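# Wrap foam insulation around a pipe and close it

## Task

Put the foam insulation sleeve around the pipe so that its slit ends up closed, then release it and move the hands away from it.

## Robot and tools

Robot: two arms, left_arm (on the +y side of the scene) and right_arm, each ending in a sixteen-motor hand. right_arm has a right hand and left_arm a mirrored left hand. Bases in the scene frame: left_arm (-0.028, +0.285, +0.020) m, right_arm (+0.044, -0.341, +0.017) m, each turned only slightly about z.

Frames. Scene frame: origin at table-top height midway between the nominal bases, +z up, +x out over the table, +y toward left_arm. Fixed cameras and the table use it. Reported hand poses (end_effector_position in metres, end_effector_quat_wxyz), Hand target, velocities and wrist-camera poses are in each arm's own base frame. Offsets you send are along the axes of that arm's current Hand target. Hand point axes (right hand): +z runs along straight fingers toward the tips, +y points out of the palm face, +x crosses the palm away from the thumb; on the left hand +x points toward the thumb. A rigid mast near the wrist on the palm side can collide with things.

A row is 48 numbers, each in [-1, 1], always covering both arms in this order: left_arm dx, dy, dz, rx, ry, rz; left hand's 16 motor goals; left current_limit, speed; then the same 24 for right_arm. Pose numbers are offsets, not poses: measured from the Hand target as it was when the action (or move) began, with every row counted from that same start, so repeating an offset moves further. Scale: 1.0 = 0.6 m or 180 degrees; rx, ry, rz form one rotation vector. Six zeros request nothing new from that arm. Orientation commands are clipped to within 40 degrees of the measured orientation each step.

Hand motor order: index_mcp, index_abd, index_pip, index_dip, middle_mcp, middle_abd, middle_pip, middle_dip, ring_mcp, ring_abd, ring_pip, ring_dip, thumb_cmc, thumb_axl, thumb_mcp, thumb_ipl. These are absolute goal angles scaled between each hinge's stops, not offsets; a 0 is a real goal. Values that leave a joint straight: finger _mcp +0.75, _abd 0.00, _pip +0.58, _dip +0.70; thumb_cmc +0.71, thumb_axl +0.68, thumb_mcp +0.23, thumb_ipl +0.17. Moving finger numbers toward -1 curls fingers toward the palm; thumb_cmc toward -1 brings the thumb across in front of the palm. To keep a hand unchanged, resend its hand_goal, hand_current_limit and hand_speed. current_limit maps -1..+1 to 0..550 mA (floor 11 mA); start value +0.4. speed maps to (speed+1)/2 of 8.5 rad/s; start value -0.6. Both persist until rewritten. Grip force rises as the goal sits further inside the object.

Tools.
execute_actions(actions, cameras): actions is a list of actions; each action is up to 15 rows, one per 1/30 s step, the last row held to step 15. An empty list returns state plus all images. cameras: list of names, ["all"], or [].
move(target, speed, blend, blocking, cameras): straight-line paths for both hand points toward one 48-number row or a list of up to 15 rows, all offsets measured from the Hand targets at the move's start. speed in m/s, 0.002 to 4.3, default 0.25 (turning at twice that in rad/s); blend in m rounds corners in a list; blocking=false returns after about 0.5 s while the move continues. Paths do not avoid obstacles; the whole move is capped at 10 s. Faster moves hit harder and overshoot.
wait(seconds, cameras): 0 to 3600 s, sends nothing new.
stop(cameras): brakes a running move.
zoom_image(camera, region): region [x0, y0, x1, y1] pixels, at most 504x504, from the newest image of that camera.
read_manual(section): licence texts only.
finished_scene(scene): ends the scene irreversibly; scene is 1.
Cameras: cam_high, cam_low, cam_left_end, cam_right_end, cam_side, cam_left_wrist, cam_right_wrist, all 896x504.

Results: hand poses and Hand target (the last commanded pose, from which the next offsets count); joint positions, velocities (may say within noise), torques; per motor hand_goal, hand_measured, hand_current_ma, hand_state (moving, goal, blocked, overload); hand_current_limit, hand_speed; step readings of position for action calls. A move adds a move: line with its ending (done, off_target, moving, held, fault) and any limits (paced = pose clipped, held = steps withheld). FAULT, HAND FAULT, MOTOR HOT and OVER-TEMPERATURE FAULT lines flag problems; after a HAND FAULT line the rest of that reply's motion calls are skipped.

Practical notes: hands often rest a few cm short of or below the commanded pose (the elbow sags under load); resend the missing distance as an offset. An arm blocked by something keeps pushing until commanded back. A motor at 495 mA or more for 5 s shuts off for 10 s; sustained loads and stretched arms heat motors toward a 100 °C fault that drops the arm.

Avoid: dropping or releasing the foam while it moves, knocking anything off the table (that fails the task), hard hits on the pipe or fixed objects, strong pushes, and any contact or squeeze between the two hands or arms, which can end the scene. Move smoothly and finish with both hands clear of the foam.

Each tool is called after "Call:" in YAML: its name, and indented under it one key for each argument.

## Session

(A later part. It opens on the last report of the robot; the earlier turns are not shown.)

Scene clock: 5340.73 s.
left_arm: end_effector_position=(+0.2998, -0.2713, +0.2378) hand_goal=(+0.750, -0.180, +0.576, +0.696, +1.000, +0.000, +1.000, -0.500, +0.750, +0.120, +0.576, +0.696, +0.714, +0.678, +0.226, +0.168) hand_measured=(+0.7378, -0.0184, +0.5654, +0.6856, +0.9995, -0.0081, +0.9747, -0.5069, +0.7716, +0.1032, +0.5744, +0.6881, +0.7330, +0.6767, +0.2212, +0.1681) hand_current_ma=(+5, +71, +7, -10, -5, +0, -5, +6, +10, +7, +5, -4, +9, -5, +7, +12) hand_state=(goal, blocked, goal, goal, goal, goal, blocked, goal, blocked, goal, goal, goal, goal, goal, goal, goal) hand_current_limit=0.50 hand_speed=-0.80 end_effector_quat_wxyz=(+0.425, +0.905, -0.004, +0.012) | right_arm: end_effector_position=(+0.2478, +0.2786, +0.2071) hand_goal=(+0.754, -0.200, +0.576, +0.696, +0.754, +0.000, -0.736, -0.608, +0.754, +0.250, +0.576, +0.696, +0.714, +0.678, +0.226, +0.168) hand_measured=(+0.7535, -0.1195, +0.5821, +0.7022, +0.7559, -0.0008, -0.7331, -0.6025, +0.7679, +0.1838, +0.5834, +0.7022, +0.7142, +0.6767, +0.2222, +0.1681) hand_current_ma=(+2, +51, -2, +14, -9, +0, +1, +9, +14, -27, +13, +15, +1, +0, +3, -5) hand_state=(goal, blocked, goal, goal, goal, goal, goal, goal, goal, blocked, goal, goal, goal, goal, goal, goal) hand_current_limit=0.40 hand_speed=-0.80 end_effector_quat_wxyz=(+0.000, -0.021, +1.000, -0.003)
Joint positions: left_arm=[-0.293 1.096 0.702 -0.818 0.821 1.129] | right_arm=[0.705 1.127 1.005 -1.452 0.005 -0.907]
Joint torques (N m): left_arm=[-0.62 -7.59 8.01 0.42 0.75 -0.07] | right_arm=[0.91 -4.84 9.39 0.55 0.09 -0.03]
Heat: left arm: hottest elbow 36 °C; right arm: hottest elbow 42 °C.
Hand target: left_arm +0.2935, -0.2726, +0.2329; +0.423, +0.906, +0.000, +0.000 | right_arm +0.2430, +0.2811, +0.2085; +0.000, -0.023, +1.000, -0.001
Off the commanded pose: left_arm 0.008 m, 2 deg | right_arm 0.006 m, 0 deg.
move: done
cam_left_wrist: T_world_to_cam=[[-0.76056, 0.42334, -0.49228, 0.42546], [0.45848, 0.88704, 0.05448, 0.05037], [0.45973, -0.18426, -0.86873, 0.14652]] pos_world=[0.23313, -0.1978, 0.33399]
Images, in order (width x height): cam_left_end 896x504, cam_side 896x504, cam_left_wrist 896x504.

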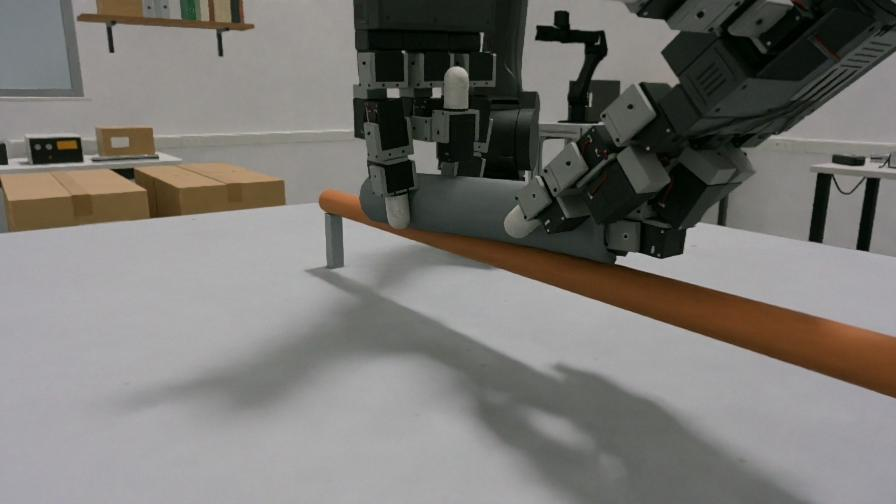

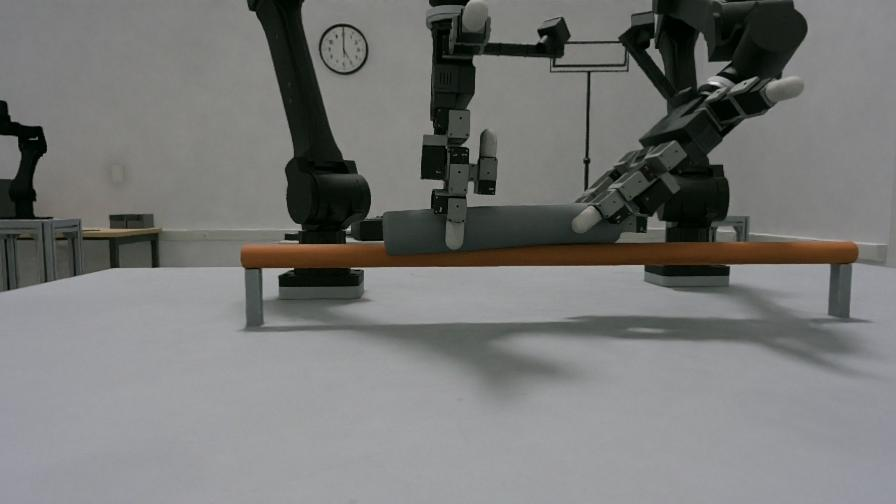

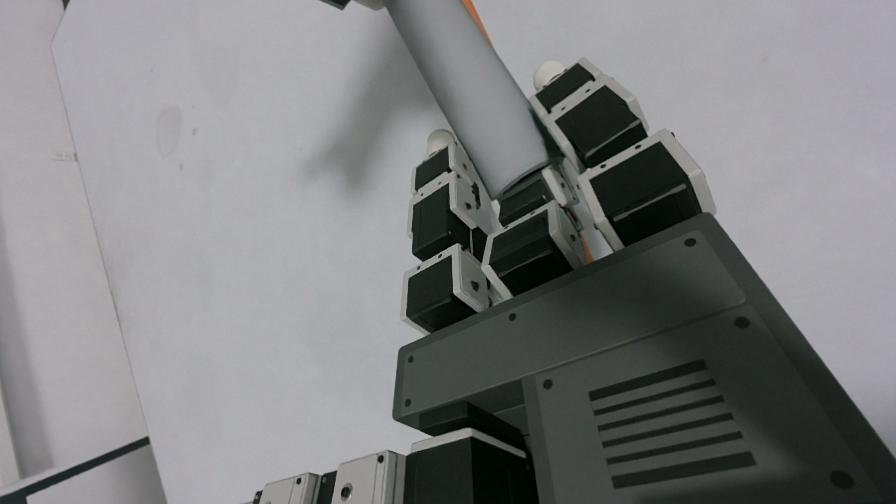

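Call:
move:
  target:
    - [0.02,0.0001,0,0,0,0,0.75,-0.12,0.576,0.696,1,0,1,-0.5,0.75,0.28,0.576,0.696,0.714,0.678,0.226,0.168,0.5,-0.8,0,0,0,0,0,0,0.754,-0.2,0.576,0.696,0.754,0,-0.737,-0.609,0.754,0.25,0.576,0.696,0.714,0.678,0.226,0.168,0.4,-0.8]
  speed: 0.03
  cameras: ["cam_left_end","cam_left_wrist","cam_side"]

Call:
zoom_image:
  camera: "cam_left_end"
  region: [560, 190, 680, 290]

Call:
zoom_image:
  camera: "cam_left_wrist"
  region: [400, 0, 660, 200]

Scene clock: 5353.30 s.
left_arm: end_effector_position=(+0.3007, -0.2712, +0.2359) hand_goal=(+0.750, -0.120, +0.576, +0.696, +1.000, +0.000, +1.000, -0.500, +0.750, +0.280, +0.576, +0.696, +0.714, +0.678, +0.226, +0.168) hand_measured=(+0.7366, -0.0184, +0.5654, +0.6856, +0.9995, -0.0066, +0.9747, -0.5095, +0.7716, +0.1340, +0.5744, +0.6869, +0.7330, +0.6767, +0.2203, +0.1681) hand_current_ma=(+2, +40, +5, -13, -4, -3, -5, +9, +6, -50, +2, -12, +11, +1, +1, +7) hand_state=(goal, blocked, goal, goal, goal, goal, blocked, goal, blocked, blocked, goal, goal, goal, goal, goal, goal) hand_current_limit=0.50 hand_speed=-0.80 end_effector_quat_wxyz=(+0.425, +0.905, -0.002, +0.009) | right_arm: end_effector_position=(+0.2478, +0.2786, +0.2071) hand_goal=(+0.754, -0.200, +0.576, +0.696, +0.754, +0.000, -0.736, -0.608, +0.754, +0.250, +0.576, +0.696, +0.714, +0.678, +0.226, +0.168) hand_measured=(+0.7535, -0.1180, +0.5821, +0.7022, +0.7571, +0.0007, -0.7318, -0.6025, +0.7667, +0.1853, +0.5847, +0.7009, +0.7142, +0.6767, +0.2222, +0.1672) hand_current_ma=(+3, +51, +0, +7, -5, +5, +1, +6, +14, -26, +14, +12, +3, +4, +1, -3) hand_state=(goal, blocked, goal, goal, goal, goal, goal, goal, goal, blocked, goal, goal, goal, goal, goal, goal) hand_current_limit=0.40 hand_speed=-0.80 end_effector_quat_wxyz=(+0.000, -0.021, +1.000, -0.003)
Joint positions: left_arm=[-0.291 1.102 0.702 -0.818 0.823 1.129] | right_arm=[0.705 1.127 1.005 -1.452 0.005 -0.907]
Joint torques (N m): left_arm=[0.09 -5.07 10.07 0.46 0.86 0.11] | right_arm=[0.97 -4.84 9.39 0.58 0.09 -0.02]
Heat: left arm: hottest elbow 36 °C; right arm: hottest elbow 42 °C.
Hand target: left_arm +0.3056, -0.2725, +0.2330; +0.423, +0.906, +0.000, +0.000 | right_arm +0.2430, +0.2811, +0.2085; +0.000, -0.023, +1.000, -0.001
Off the commanded pose: left_arm 0.006 m, 1 deg | right_arm 0.006 m, 0 deg.
move: done
cam_left_wrist: T_world_to_cam=[[-0.76407, 0.42305, -0.48706, 0.42489], [0.45839, 0.88725, 0.05155, 0.05081], [0.45395, -0.18388, -0.87185, 0.147]] pos_world=[0.23463, -0.1978, 0.33249]
Images, in order (width x height): cam_left_end 896x504, cam_side 896x504, cam_left_wrist 896x504.

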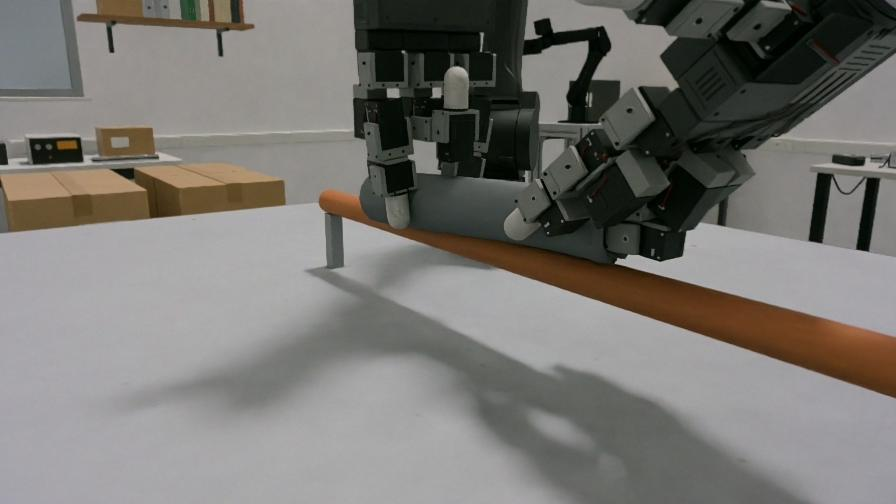

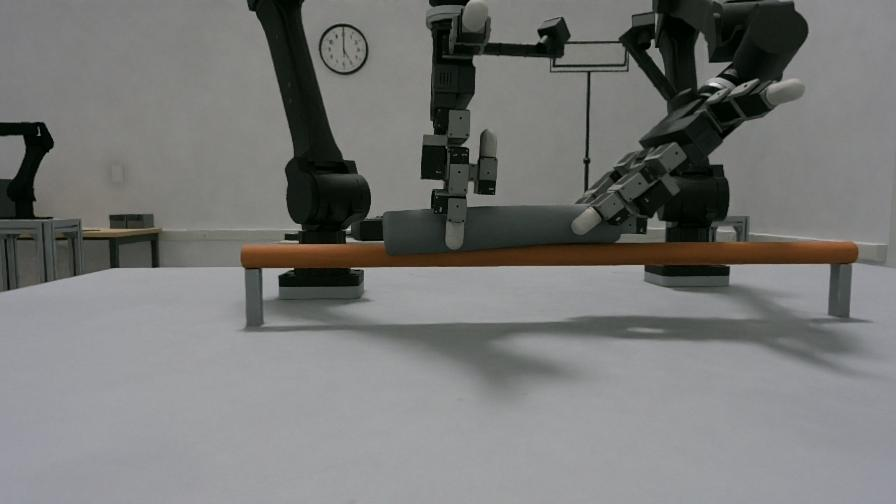

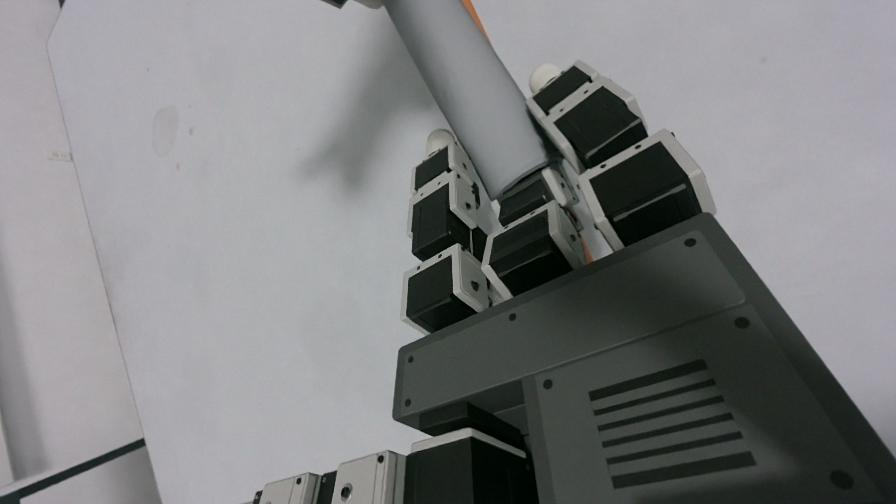

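Scaled by 4.200 from the camera's image (finer frame: 1280x720).

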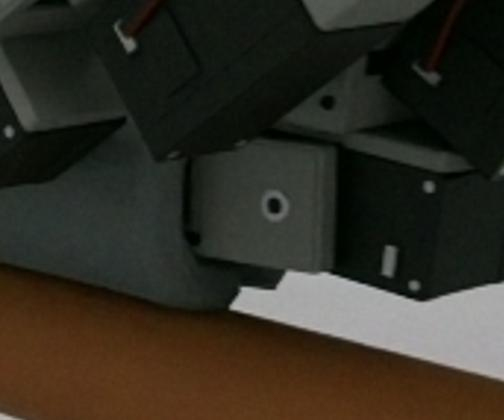

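Scaled by 1.938 from the camera's image (finer frame: 1280x720).

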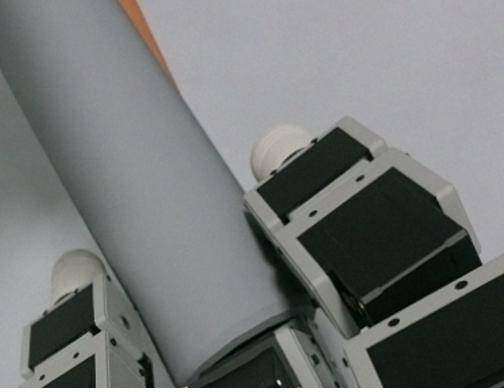

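Call:
move:
  target:
    - [0.015,0,0.0,0,0,0,0.75,-0.05,0.576,0.696,1,0,1,-0.5,0.75,0.28,0.576,0.696,0.714,0.678,0.226,0.168,0.5,-0.8,0,0,0,0,0,0,0.754,-0.2,0.576,0.696,0.754,0,-0.737,-0.609,0.754,0.25,0.576,0.696,0.714,0.678,0.226,0.168,0.4,-0.8]
  speed: 0.03
  cameras: ["cam_left_end","cam_left_wrist","cam_right_end"]

Call:
zoom_image:
  camera: "cam_left_end"
  region: [560, 190, 680, 290]

Call:
zoom_image:
  camera: "cam_right_end"
  region: [340, 120, 580, 280]

Scene clock: 5359.30 s.
left_arm: end_effector_position=(+0.3047, -0.2705, +0.2321) hand_goal=(+0.750, -0.050, +0.576, +0.696, +1.000, +0.000, +1.000, -0.500, +0.750, +0.280, +0.576, +0.696, +0.714, +0.678, +0.226, +0.168) hand_measured=(+0.7330, +0.0007, +0.5641, +0.6856, +1.0000, -0.0037, +0.9747, -0.5120, +0.7716, +0.1443, +0.5718, +0.6869, +0.7330, +0.6777, +0.2212, +0.1681) hand_current_ma=(+2, +23, +10, -11, -2, +1, -2, +2, +10, -48, +1, -7, +10, +1, +2, +10) hand_state=(goal, blocked, goal, goal, goal, goal, blocked, goal, blocked, blocked, goal, goal, goal, goal, goal, goal) hand_current_limit=0.50 hand_speed=-0.80 end_effector_quat_wxyz=(+0.427, +0.904, +0.002, +0.002) | right_arm: end_effector_position=(+0.2478, +0.2786, +0.2071) hand_goal=(+0.754, -0.200, +0.576, +0.696, +0.754, +0.000, -0.736, -0.608, +0.754, +0.250, +0.576, +0.696, +0.714, +0.678, +0.226, +0.168) hand_measured=(+0.7559, -0.1180, +0.5821, +0.7022, +0.7559, -0.0023, -0.7318, -0.6025, +0.7667, +0.1853, +0.5847, +0.7022, +0.7154, +0.6767, +0.2222, +0.1672) hand_current_ma=(+0, +49, -5, +12, -7, +3, -3, +10, +14, -26, +8, +12, +3, -2, +4, -5) hand_state=(goal, blocked, goal, goal, goal, goal, goal, goal, goal, blocked, goal, goal, goal, goal, goal, goal) hand_current_limit=0.40 hand_speed=-0.80 end_effector_quat_wxyz=(+0.000, -0.021, +1.000, -0.003)
Joint positions: left_arm=[-0.284 1.123 0.707 -0.818 0.832 1.134] | right_arm=[0.705 1.127 1.005 -1.452 0.005 -0.907]
Joint torques (N m): left_arm=[0.21 -4.78 11.22 0.29 0.57 0.2] | right_arm=[0.97 -4.84 9.4 0.58 0.08 -0.02]
Heat: left arm: hottest elbow 37 °C; right arm: hottest elbow 42 °C.
Hand target: left_arm +0.3145, -0.2726, +0.2328; +0.423, +0.906, +0.000, +0.000 | right_arm +0.2430, +0.2811, +0.2085; +0.000, -0.023, +1.000, -0.001
Off the commanded pose: left_arm 0.010 m, 1 deg | right_arm 0.006 m, 0 deg.
move: done
cam_left_wrist: T_world_to_cam=[[-0.77206, 0.42018, -0.47684, 0.42507], [0.45789, 0.88805, 0.04114, 0.05123], [0.44074, -0.18658, -0.87803, 0.14682]] pos_world=[0.24001, -0.1967, 0.32949]
Images, in order (width x height): cam_left_end 896x504, cam_right_end 896x504, cam_left_wrist 896x504.

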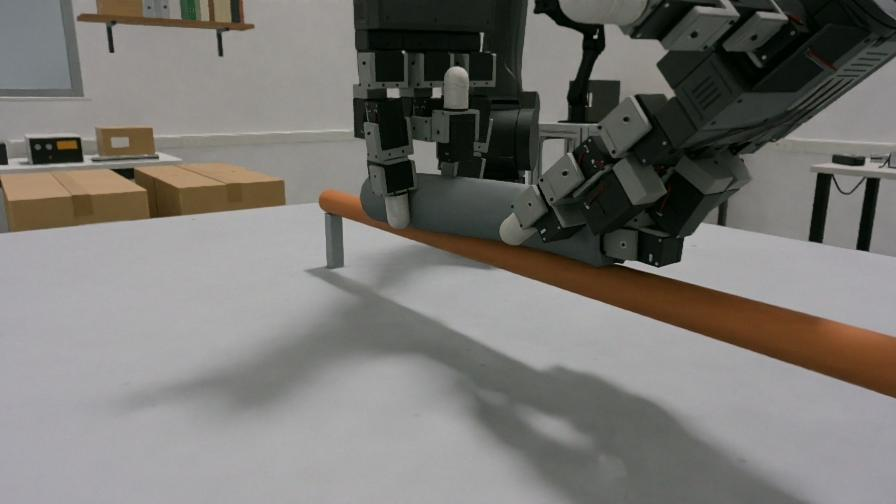

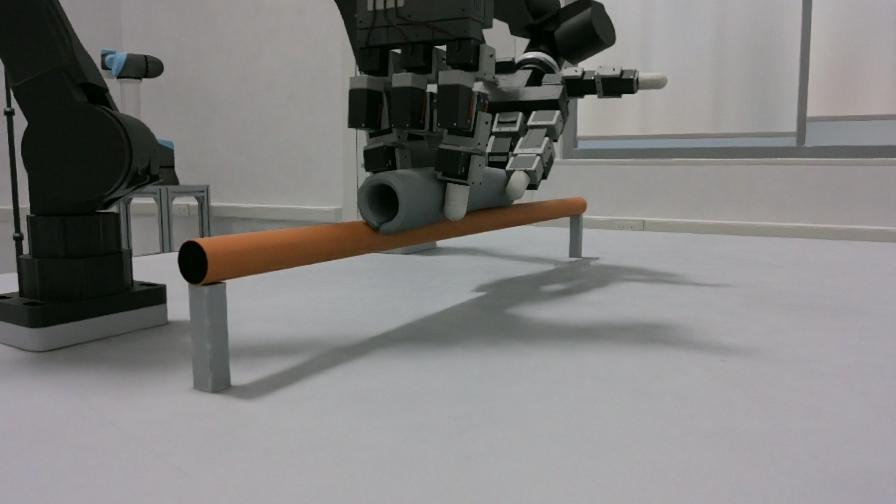

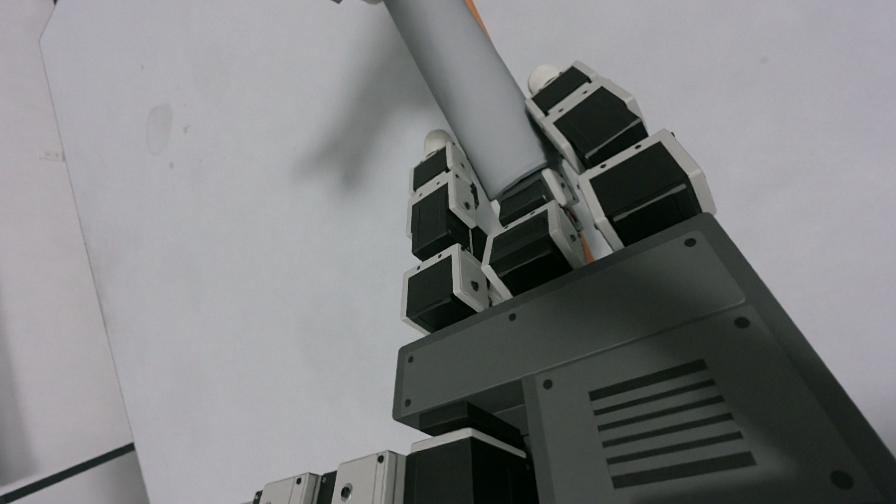

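Scaled by 4.200 from the camera's image (finer frame: 1280x720).

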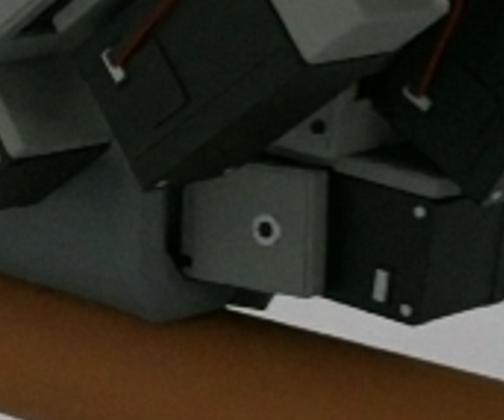

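Scaled by 2.100 from the camera's image (finer frame: 1280x720).

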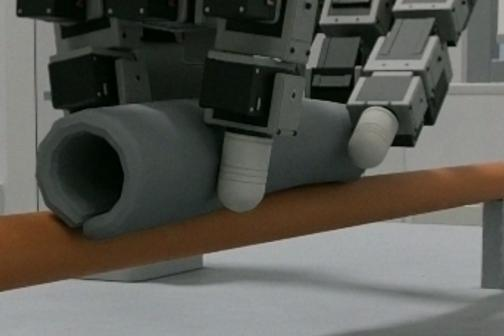

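Call:
zoom_image:
  camera: "cam_left_end"
  region: [585, 235, 645, 285]

Scaled by 8.400 from the camera's image (finer frame: 1280x720).

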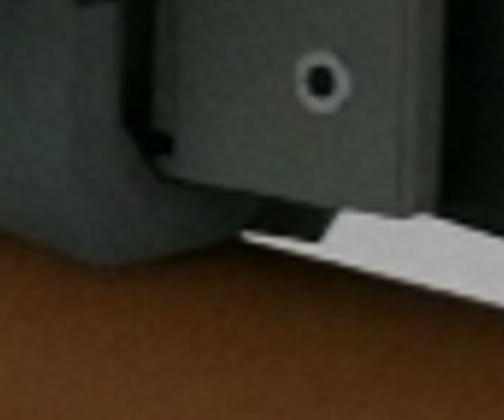

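Call:
move:
  target:
    - [0.0,-0.0192,0.0161,0,0,0,0.75,-0.1,0.576,0.696,1,0,1,-0.45,0.75,0.28,0.576,0.696,0.714,0.678,0.226,0.168,0.6,-0.8,0,0,0,0,0,0,0.754,-0.2,0.576,0.696,0.754,0,-0.737,-0.609,0.754,0.25,0.576,0.696,0.714,0.678,0.226,0.168,0.4,-0.8]
    - [0.0,-0.0319,0.0268,0,0,0,0.75,-0.1,0.576,0.696,1,0,1,-0.45,0.75,0.28,0.576,0.696,0.714,0.678,0.226,0.168,0.6,-0.8,0,0,0,0,0,0,0.754,-0.2,0.576,0.696,0.754,0,-0.737,-0.609,0.754,0.25,0.576,0.696,0.714,0.678,0.226,0.168,0.4,-0.8]
  speed: 0.03
  cameras: ["cam_left_end","cam_left_wrist","cam_side"]

Call:
zoom_image:
  camera: "cam_left_end"
  region: [560, 190, 680, 290]

Call:
zoom_image:
  camera: "cam_left_wrist"
  region: [400, 0, 660, 200]

Scene clock: 5373.83 s.
left_arm: end_effector_position=(+0.3122, -0.2725, +0.2281) hand_goal=(+0.750, -0.100, +0.576, +0.696, +1.000, +0.000, +1.000, -0.450, +0.750, +0.280, +0.576, +0.696, +0.714, +0.678, +0.226, +0.168) hand_measured=(+0.7306, +0.0007, +0.5641, +0.6856, +0.9995, -0.0125, +0.9747, -0.5082, +0.7426, +0.1428, +0.5654, +0.6932, +0.7330, +0.6777, +0.2212, +0.1681) hand_current_ma=(-5, +49, +8, -6, -6, +6, +1, -29, -3, -44, -2, -12, +16, -1, +7, +11) hand_state=(goal, blocked, goal, goal, goal, goal, blocked, blocked, goal, blocked, goal, goal, goal, goal, goal, goal) hand_current_limit=0.60 hand_speed=-0.80 end_effector_quat_wxyz=(+0.432, +0.902, -0.004, +0.010) | right_arm: end_effector_position=(+0.2478, +0.2786, +0.2071) hand_goal=(+0.754, -0.200, +0.576, +0.696, +0.754, +0.000, -0.736, -0.608, +0.754, +0.250, +0.576, +0.696, +0.714, +0.678, +0.226, +0.168) hand_measured=(+0.7631, -0.1180, +0.5834, +0.7022, +0.7559, -0.0008, -0.7331, -0.6038, +0.7679, +0.1853, +0.5834, +0.7009, +0.7154, +0.6777, +0.2222, +0.1672) hand_current_ma=(+8, +46, -2, +14, -13, +2, -1, +9, +15, -27, +10, +10, -1, -2, +6, +0) hand_state=(goal, blocked, goal, goal, goal, goal, goal, goal, goal, blocked, goal, goal, goal, goal, goal, goal) hand_current_limit=0.40 hand_speed=-0.80 end_effector_quat_wxyz=(+0.000, -0.021, +1.000, -0.003)
Joint positions: left_arm=[-0.282 1.152 0.707 -0.772 0.841 1.138] | right_arm=[0.705 1.127 1.005 -1.452 0.005 -0.907]
Joint torques (N m): left_arm=[0.5 -4.6 7.57 1.48 0.26 0.15] | right_arm=[0.91 -4.89 9.37 0.55 0.09 -0.02]
Heat: left arm: hottest elbow 39 °C; right arm: hottest elbow 42 °C.
Hand target: left_arm +0.3145, -0.2726, +0.2079; +0.423, +0.906, +0.000, +0.000 | right_arm +0.2430, +0.2811, +0.2085; +0.000, -0.023, +1.000, -0.001
Off the commanded pose: left_arm 0.020 m, 2 deg | right_arm 0.006 m, 0 deg.
move: off_target (left_arm)
cam_left_wrist: T_world_to_cam=[[-0.76188, 0.41647, -0.49608, 0.43005], [0.45996, 0.88711, 0.03833, 0.04948], [0.45604, -0.19898, -0.86743, 0.12906]] pos_world=[0.24603, -0.19731, 0.32339]
Images, in order (width x height): cam_left_end 896x504, cam_side 896x504, cam_left_wrist 896x504.

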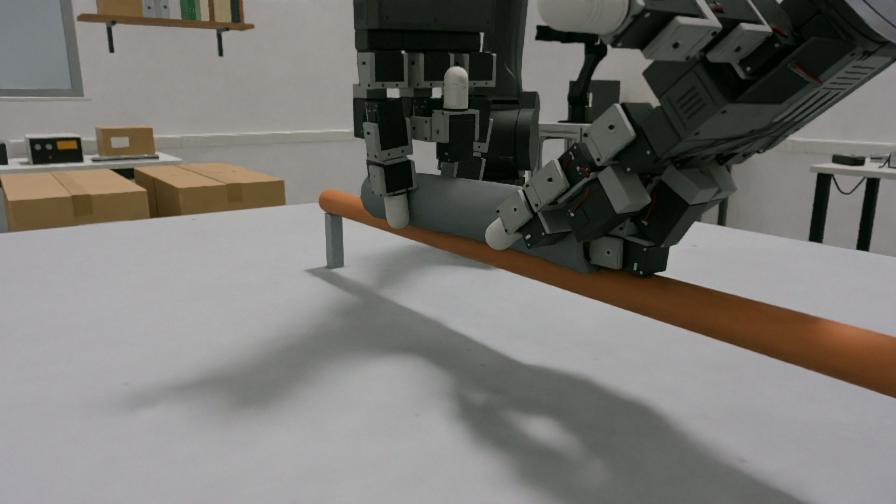

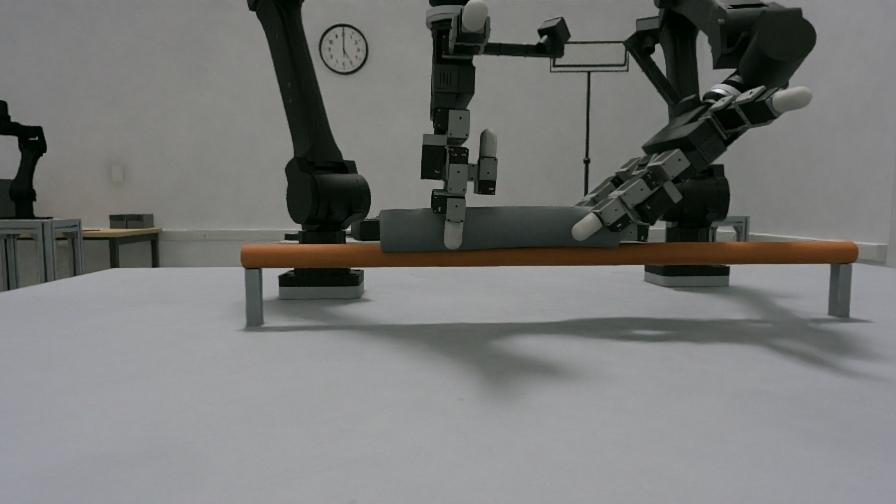

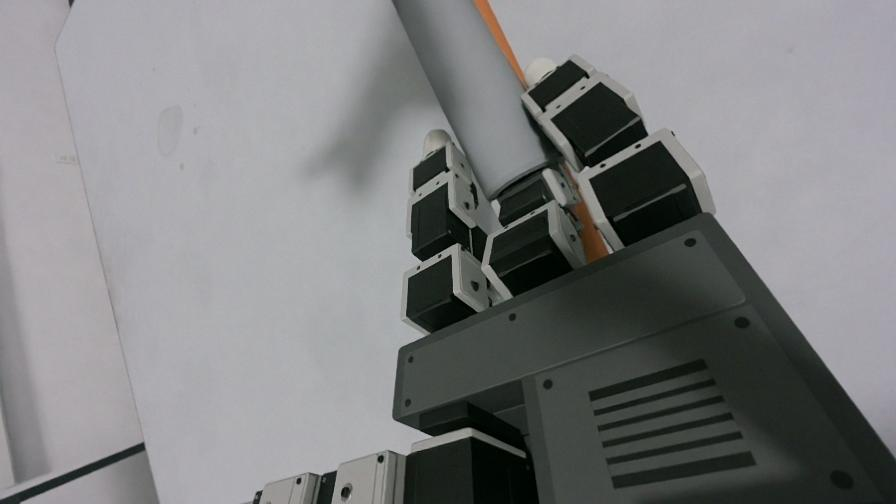

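Scaled by 4.200 from the camera's image (finer frame: 1280x720).

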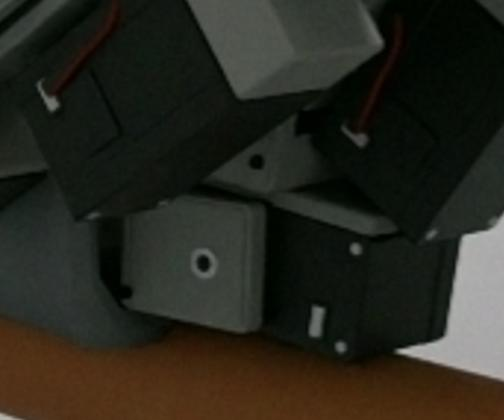

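Scaled by 1.938 from the camera's image (finer frame: 1280x720).

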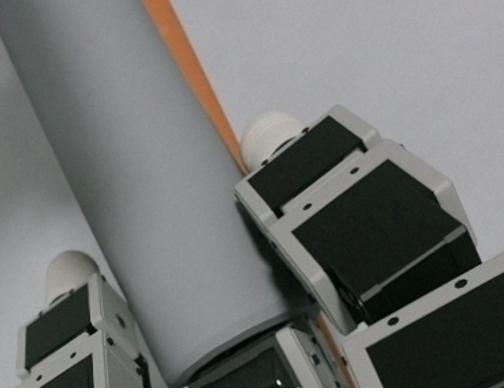

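Call:
move:
  target:
    - [-0.0133,0.0255,-0.0214,0,0,0,0.75,-0.15,0.576,0.696,1,0,1,-0.45,0.75,0.2,0.576,0.696,0.714,0.678,0.226,0.168,0.6,-0.8,0,0,0,0,0,0,0.754,-0.2,0.576,0.696,0.754,0,-0.737,-0.609,0.754,0.25,0.576,0.696,0.714,0.678,0.226,0.168,0.4,-0.8]
  speed: 0.03
  cameras: ["cam_left_end","cam_left_wrist","cam_side"]

Call:
zoom_image:
  camera: "cam_left_end"
  region: [585, 220, 645, 285]

Call:
zoom_image:
  camera: "cam_left_wrist"
  region: [400, 0, 660, 200]

Scene clock: 5382.73 s.
left_arm: end_effector_position=(+0.3097, -0.2713, +0.2292) hand_goal=(+0.750, -0.150, +0.576, +0.696, +1.000, +0.000, +1.000, -0.450, +0.750, +0.200, +0.576, +0.696, +0.714, +0.678, +0.226, +0.168) hand_measured=(+0.7185, +0.0007, +0.5603, +0.6856, +0.9983, +0.0036, +0.9735, -0.4865, +0.7486, +0.1252, +0.5654, +0.6869, +0.7330, +0.6777, +0.2212, +0.1681) hand_current_ma=(-9, +69, +6, -12, -4, +7, -3, -14, -5, -16, +1, -10, +10, -7, +5, +13) hand_state=(blocked, blocked, goal, goal, goal, goal, blocked, blocked, goal, blocked, goal, goal, goal, goal, goal, goal) hand_current_limit=0.60 hand_speed=-0.80 end_effector_quat_wxyz=(+0.429, +0.903, -0.002, +0.008) | right_arm: end_effector_position=(+0.2478, +0.2786, +0.2071) hand_goal=(+0.754, -0.200, +0.576, +0.696, +0.754, +0.000, -0.736, -0.608, +0.754, +0.250, +0.576, +0.696, +0.714, +0.678, +0.226, +0.168) hand_measured=(+0.7583, -0.1180, +0.5821, +0.7022, +0.7571, -0.0008, -0.7331, -0.6025, +0.7667, +0.1853, +0.5847, +0.7009, +0.7129, +0.6777, +0.2212, +0.1672) hand_current_ma=(+1, +52, +0, +9, -11, +1, +1, +7, +14, -27, +13, +14, +4, -3, +1, +0) hand_state=(goal, blocked, goal, goal, goal, goal, goal, goal, goal, blocked, goal, goal, goal, goal, goal, goal) hand_current_limit=0.40 hand_speed=-0.80 end_effector_quat_wxyz=(+0.000, -0.021, +1.000, -0.003)
Joint positions: left_arm=[-0.282 1.141 0.707 -0.79 0.834 1.138] | right_arm=[0.705 1.127 1.005 -1.452 0.005 -0.907]
Joint torques (N m): left_arm=[-0.56 -8 9.01 -0.13 0.44 0.02] | right_arm=[0.91 -4.89 9.4 0.57 0.09 -0.02]
Heat: left arm: hottest elbow 38 °C; right arm: hottest elbow 42 °C.
Hand target: left_arm +0.3066, -0.2726, +0.2279; +0.423, +0.906, +0.000, +0.000 | right_arm +0.2430, +0.2811, +0.2085; +0.000, -0.023, +1.000, -0.001
Off the commanded pose: left_arm 0.004 m, 1 deg | right_arm 0.006 m, 0 deg.
move: done
cam_left_wrist: T_world_to_cam=[[-0.76519, 0.41875, -0.48902, 0.42816], [0.45815, 0.88782, 0.04336, 0.04922], [0.45232, -0.19087, -0.8712, 0.13562]] pos_world=[0.24373, -0.19711, 0.32539]
Images, in order (width x height): cam_left_end 896x504, cam_side 896x504, cam_left_wrist 896x504.

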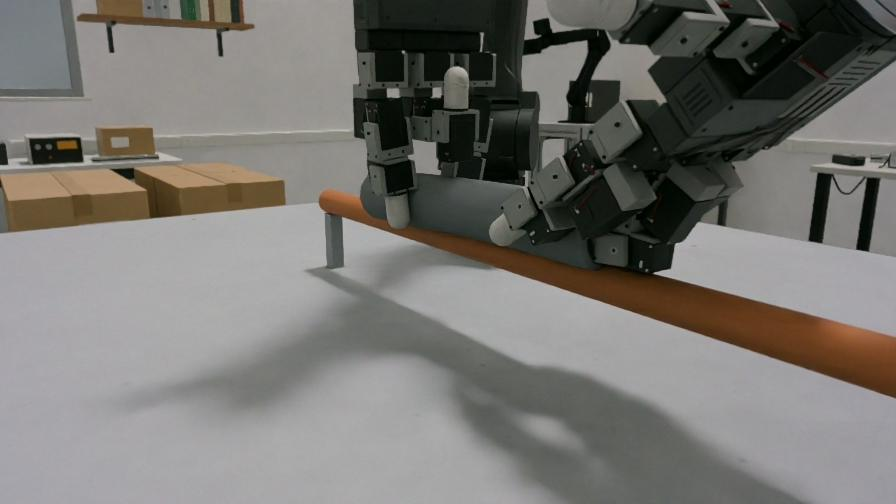

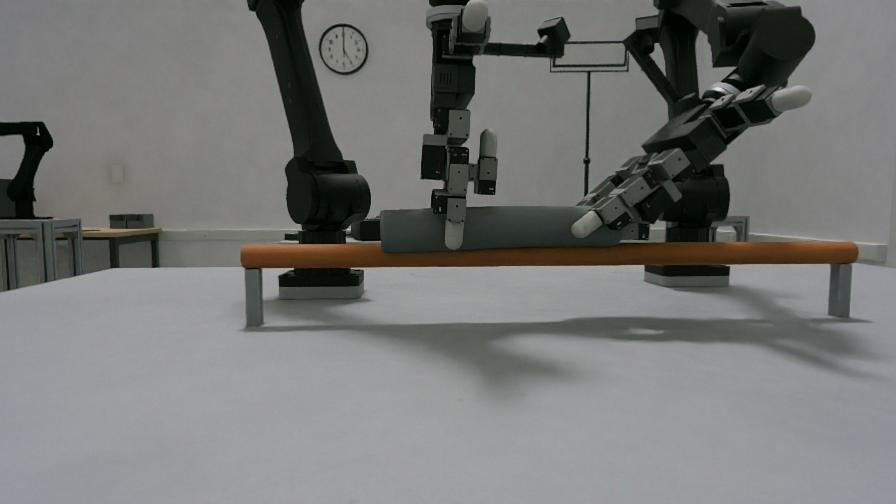

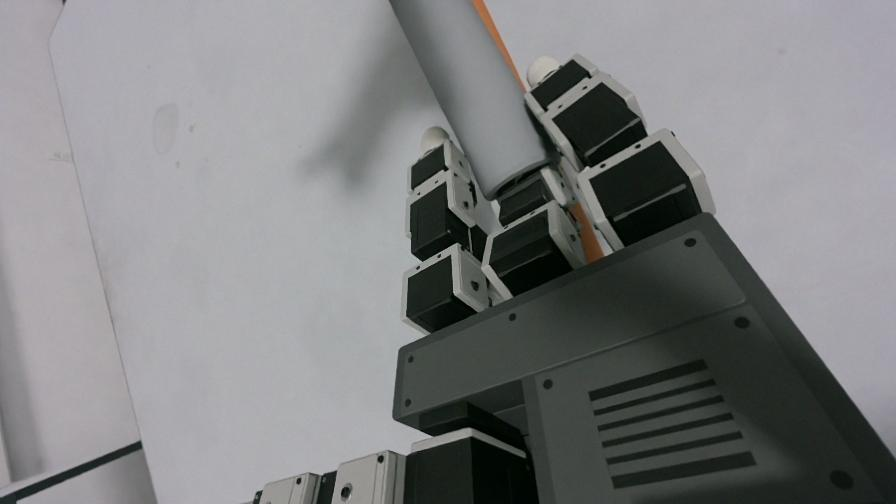

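Scaled by 7.754 from the camera's image (finer frame: 1280x720).

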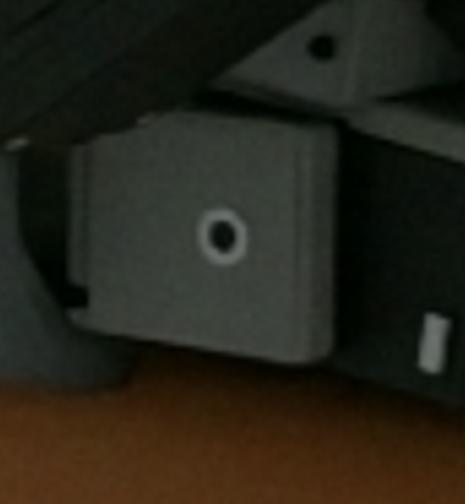

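Scaled by 1.938 from the camera's image (finer frame: 1280x720).

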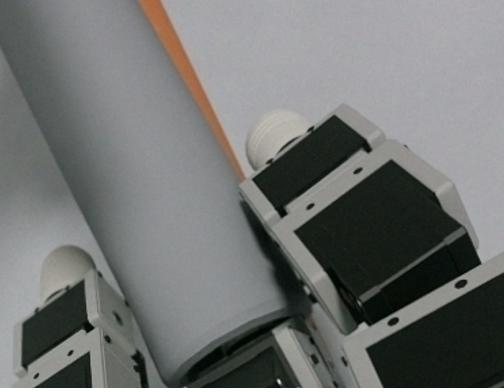

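Call:
move:
  target:
    - [0,0,0.0001,0,0,0,0.75,-0.15,0.576,0.696,1,0,1,-0.2,0.75,0.2,0.576,0.696,0.714,0.678,0.226,0.168,0.7,-0.8,0,0,0,0,0,0,0.754,-0.2,0.576,0.696,0.754,0,-0.737,-0.609,0.754,0.25,0.576,0.696,0.714,0.678,0.226,0.168,0.4,-0.8]
  speed: 0.03
  cameras: ["cam_left_end","cam_left_wrist","cam_side"]

Call:
zoom_image:
  camera: "cam_left_end"
  region: [585, 220, 645, 285]

Call:
zoom_image:
  camera: "cam_left_wrist"
  region: [400, 0, 660, 200]

Scene clock: 5393.17 s.
left_arm: end_effector_position=(+0.3086, -0.2710, +0.2314) hand_goal=(+0.750, -0.150, +0.576, +0.696, +1.000, +0.000, +1.000, -0.200, +0.750, +0.200, +0.576, +0.696, +0.714, +0.678, +0.226, +0.168) hand_measured=(+0.7209, +0.0007, +0.5603, +0.6856, +0.9838, +0.0036, +0.9696, -0.3591, +0.7535, +0.1252, +0.5693, +0.6869, +0.7330, +0.6777, +0.2212, +0.1672) hand_current_ma=(-9, +70, +3, -12, -9, +8, -7, -123, +4, -14, -2, -13, +8, +0, +0, +11) hand_state=(blocked, blocked, goal, goal, goal, goal, blocked, blocked, goal, blocked, goal, goal, goal, goal, goal, goal) hand_current_limit=0.70 hand_speed=-0.80 end_effector_quat_wxyz=(+0.429, +0.903, -0.002, +0.010) | right_arm: end_effector_position=(+0.2478, +0.2786, +0.2071) hand_goal=(+0.754, -0.200, +0.576, +0.696, +0.754, +0.000, -0.736, -0.608, +0.754, +0.250, +0.576, +0.696, +0.714, +0.678, +0.226, +0.168) hand_measured=(+0.7607, -0.1180, +0.5834, +0.7022, +0.7571, -0.0008, -0.7318, -0.6025, +0.7679, +0.1853, +0.5834, +0.7009, +0.7142, +0.6777, +0.2222, +0.1672) hand_current_ma=(+3, +50, -1, +13, -9, +3, +5, +11, +16, -22, +12, +12, +4, -1, +2, -5) hand_state=(goal, blocked, goal, goal, goal, goal, goal, goal, goal, blocked, goal, goal, goal, goal, goal, goal) hand_current_limit=0.40 hand_speed=-0.80 end_effector_quat_wxyz=(+0.000, -0.021, +1.000, -0.003)
Joint positions: left_arm=[-0.282 1.134 0.707 -0.794 0.834 1.138] | right_arm=[0.705 1.127 1.005 -1.452 0.005 -0.907]
Joint torques (N m): left_arm=[-0.73 -7.47 9.05 0.13 0.44 0.02] | right_arm=[0.91 -4.84 9.36 0.61 0.09 -0.03]
Heat: left arm: hottest elbow 38 °C; right arm: hottest elbow 42 °C.
Hand target: left_arm +0.3066, -0.2726, +0.2278; +0.423, +0.906, +0.000, +0.000 | right_arm +0.2430, +0.2811, +0.2085; +0.000, -0.023, +1.000, -0.001
Off the commanded pose: left_arm 0.004 m, 1 deg | right_arm 0.006 m, 0 deg.
move: done
cam_left_wrist: T_world_to_cam=[[-0.76356, 0.41828, -0.49196, 0.42827], [0.45798, 0.88787, 0.04406, 0.04925], [0.45522, -0.19167, -0.8695, 0.13648]] pos_world=[0.24233, -0.19671, 0.32719]
Images, in order (width x height): cam_left_end 896x504, cam_side 896x504, cam_left_wrist 896x504.

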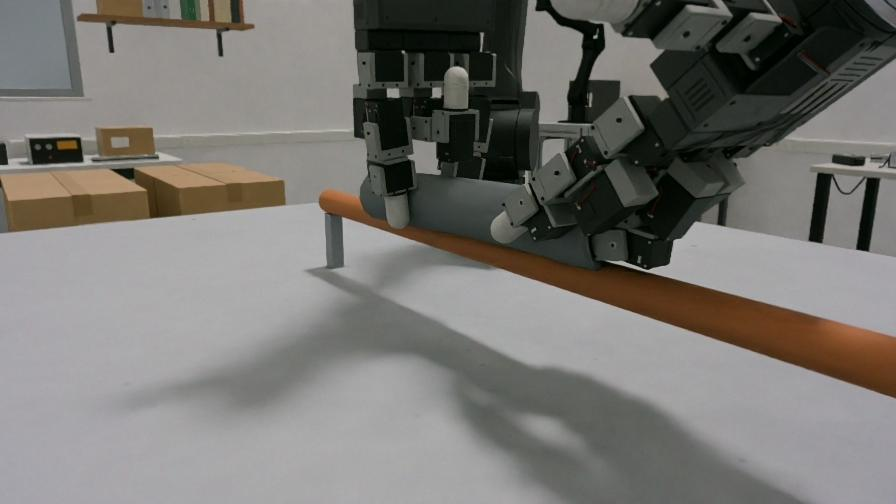

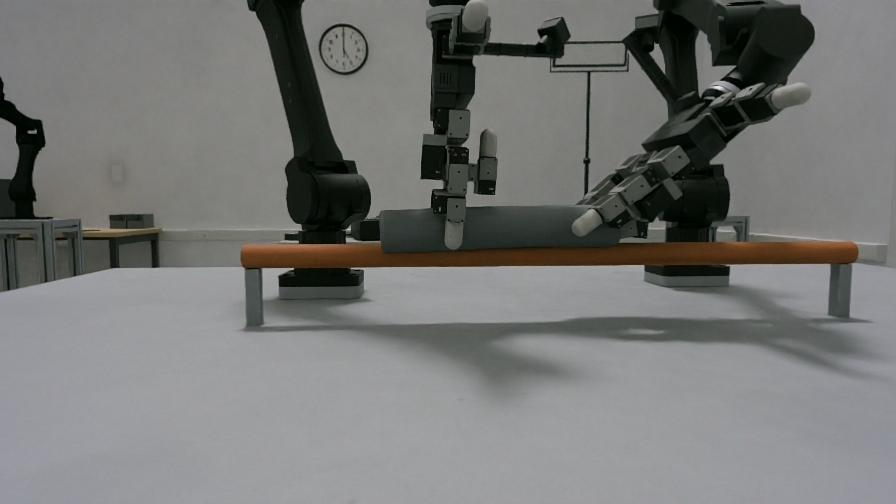

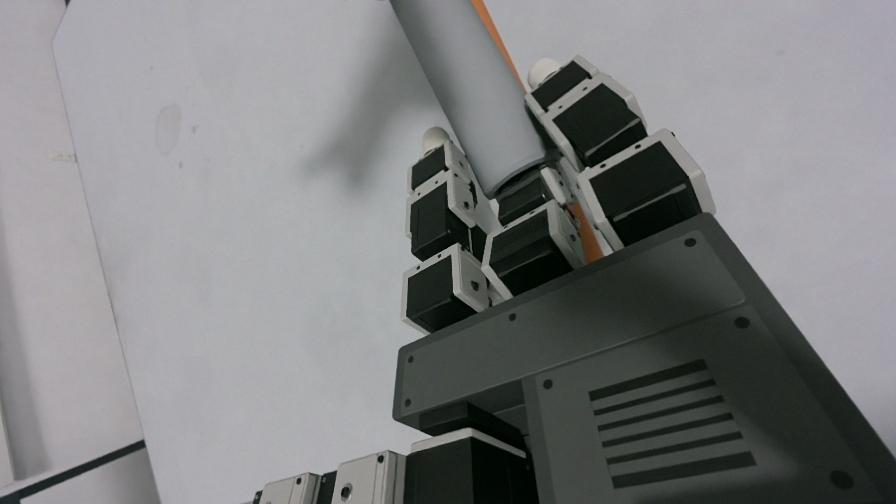

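Scaled by 7.754 from the camera's image (finer frame: 1280x720).

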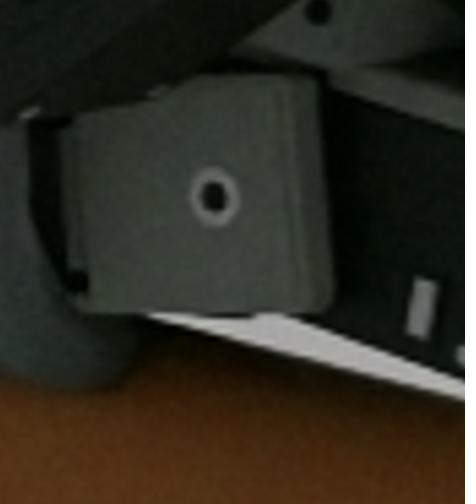

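Scaled by 1.938 from the camera's image (finer frame: 1280x720).

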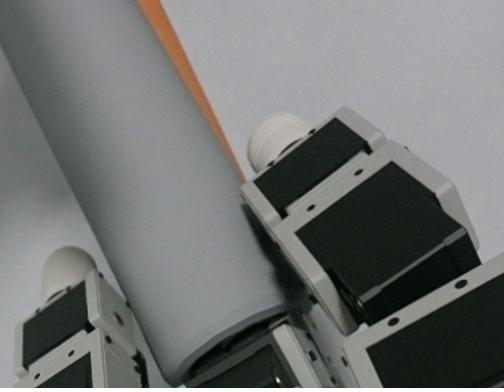

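Call:
zoom_image:
  camera: "cam_left_wrist"
  region: [470, 130, 600, 270]

Call:
zoom_image:
  camera: "cam_left_end"
  region: [590, 245, 625, 275]

Scaled by 3.600 from the camera's image (finer frame: 1280x720).

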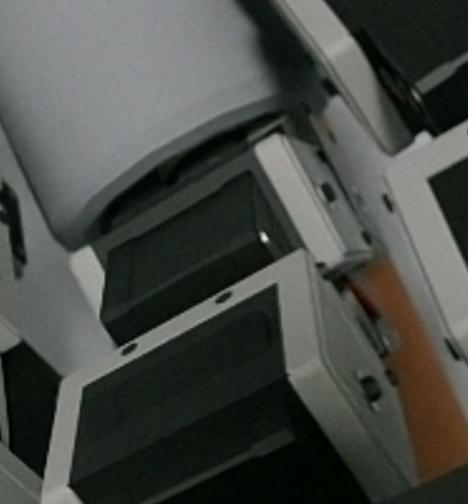

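Scaled by 14.400 from the camera's image (finer frame: 1280x720).

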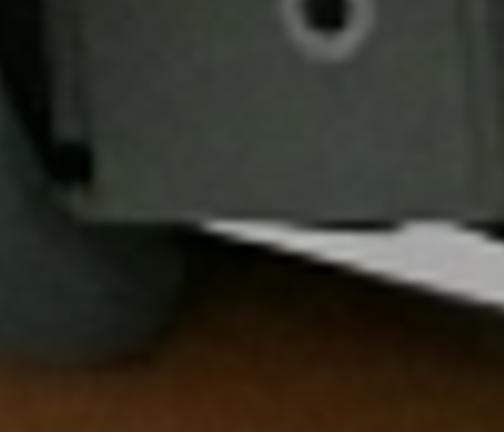

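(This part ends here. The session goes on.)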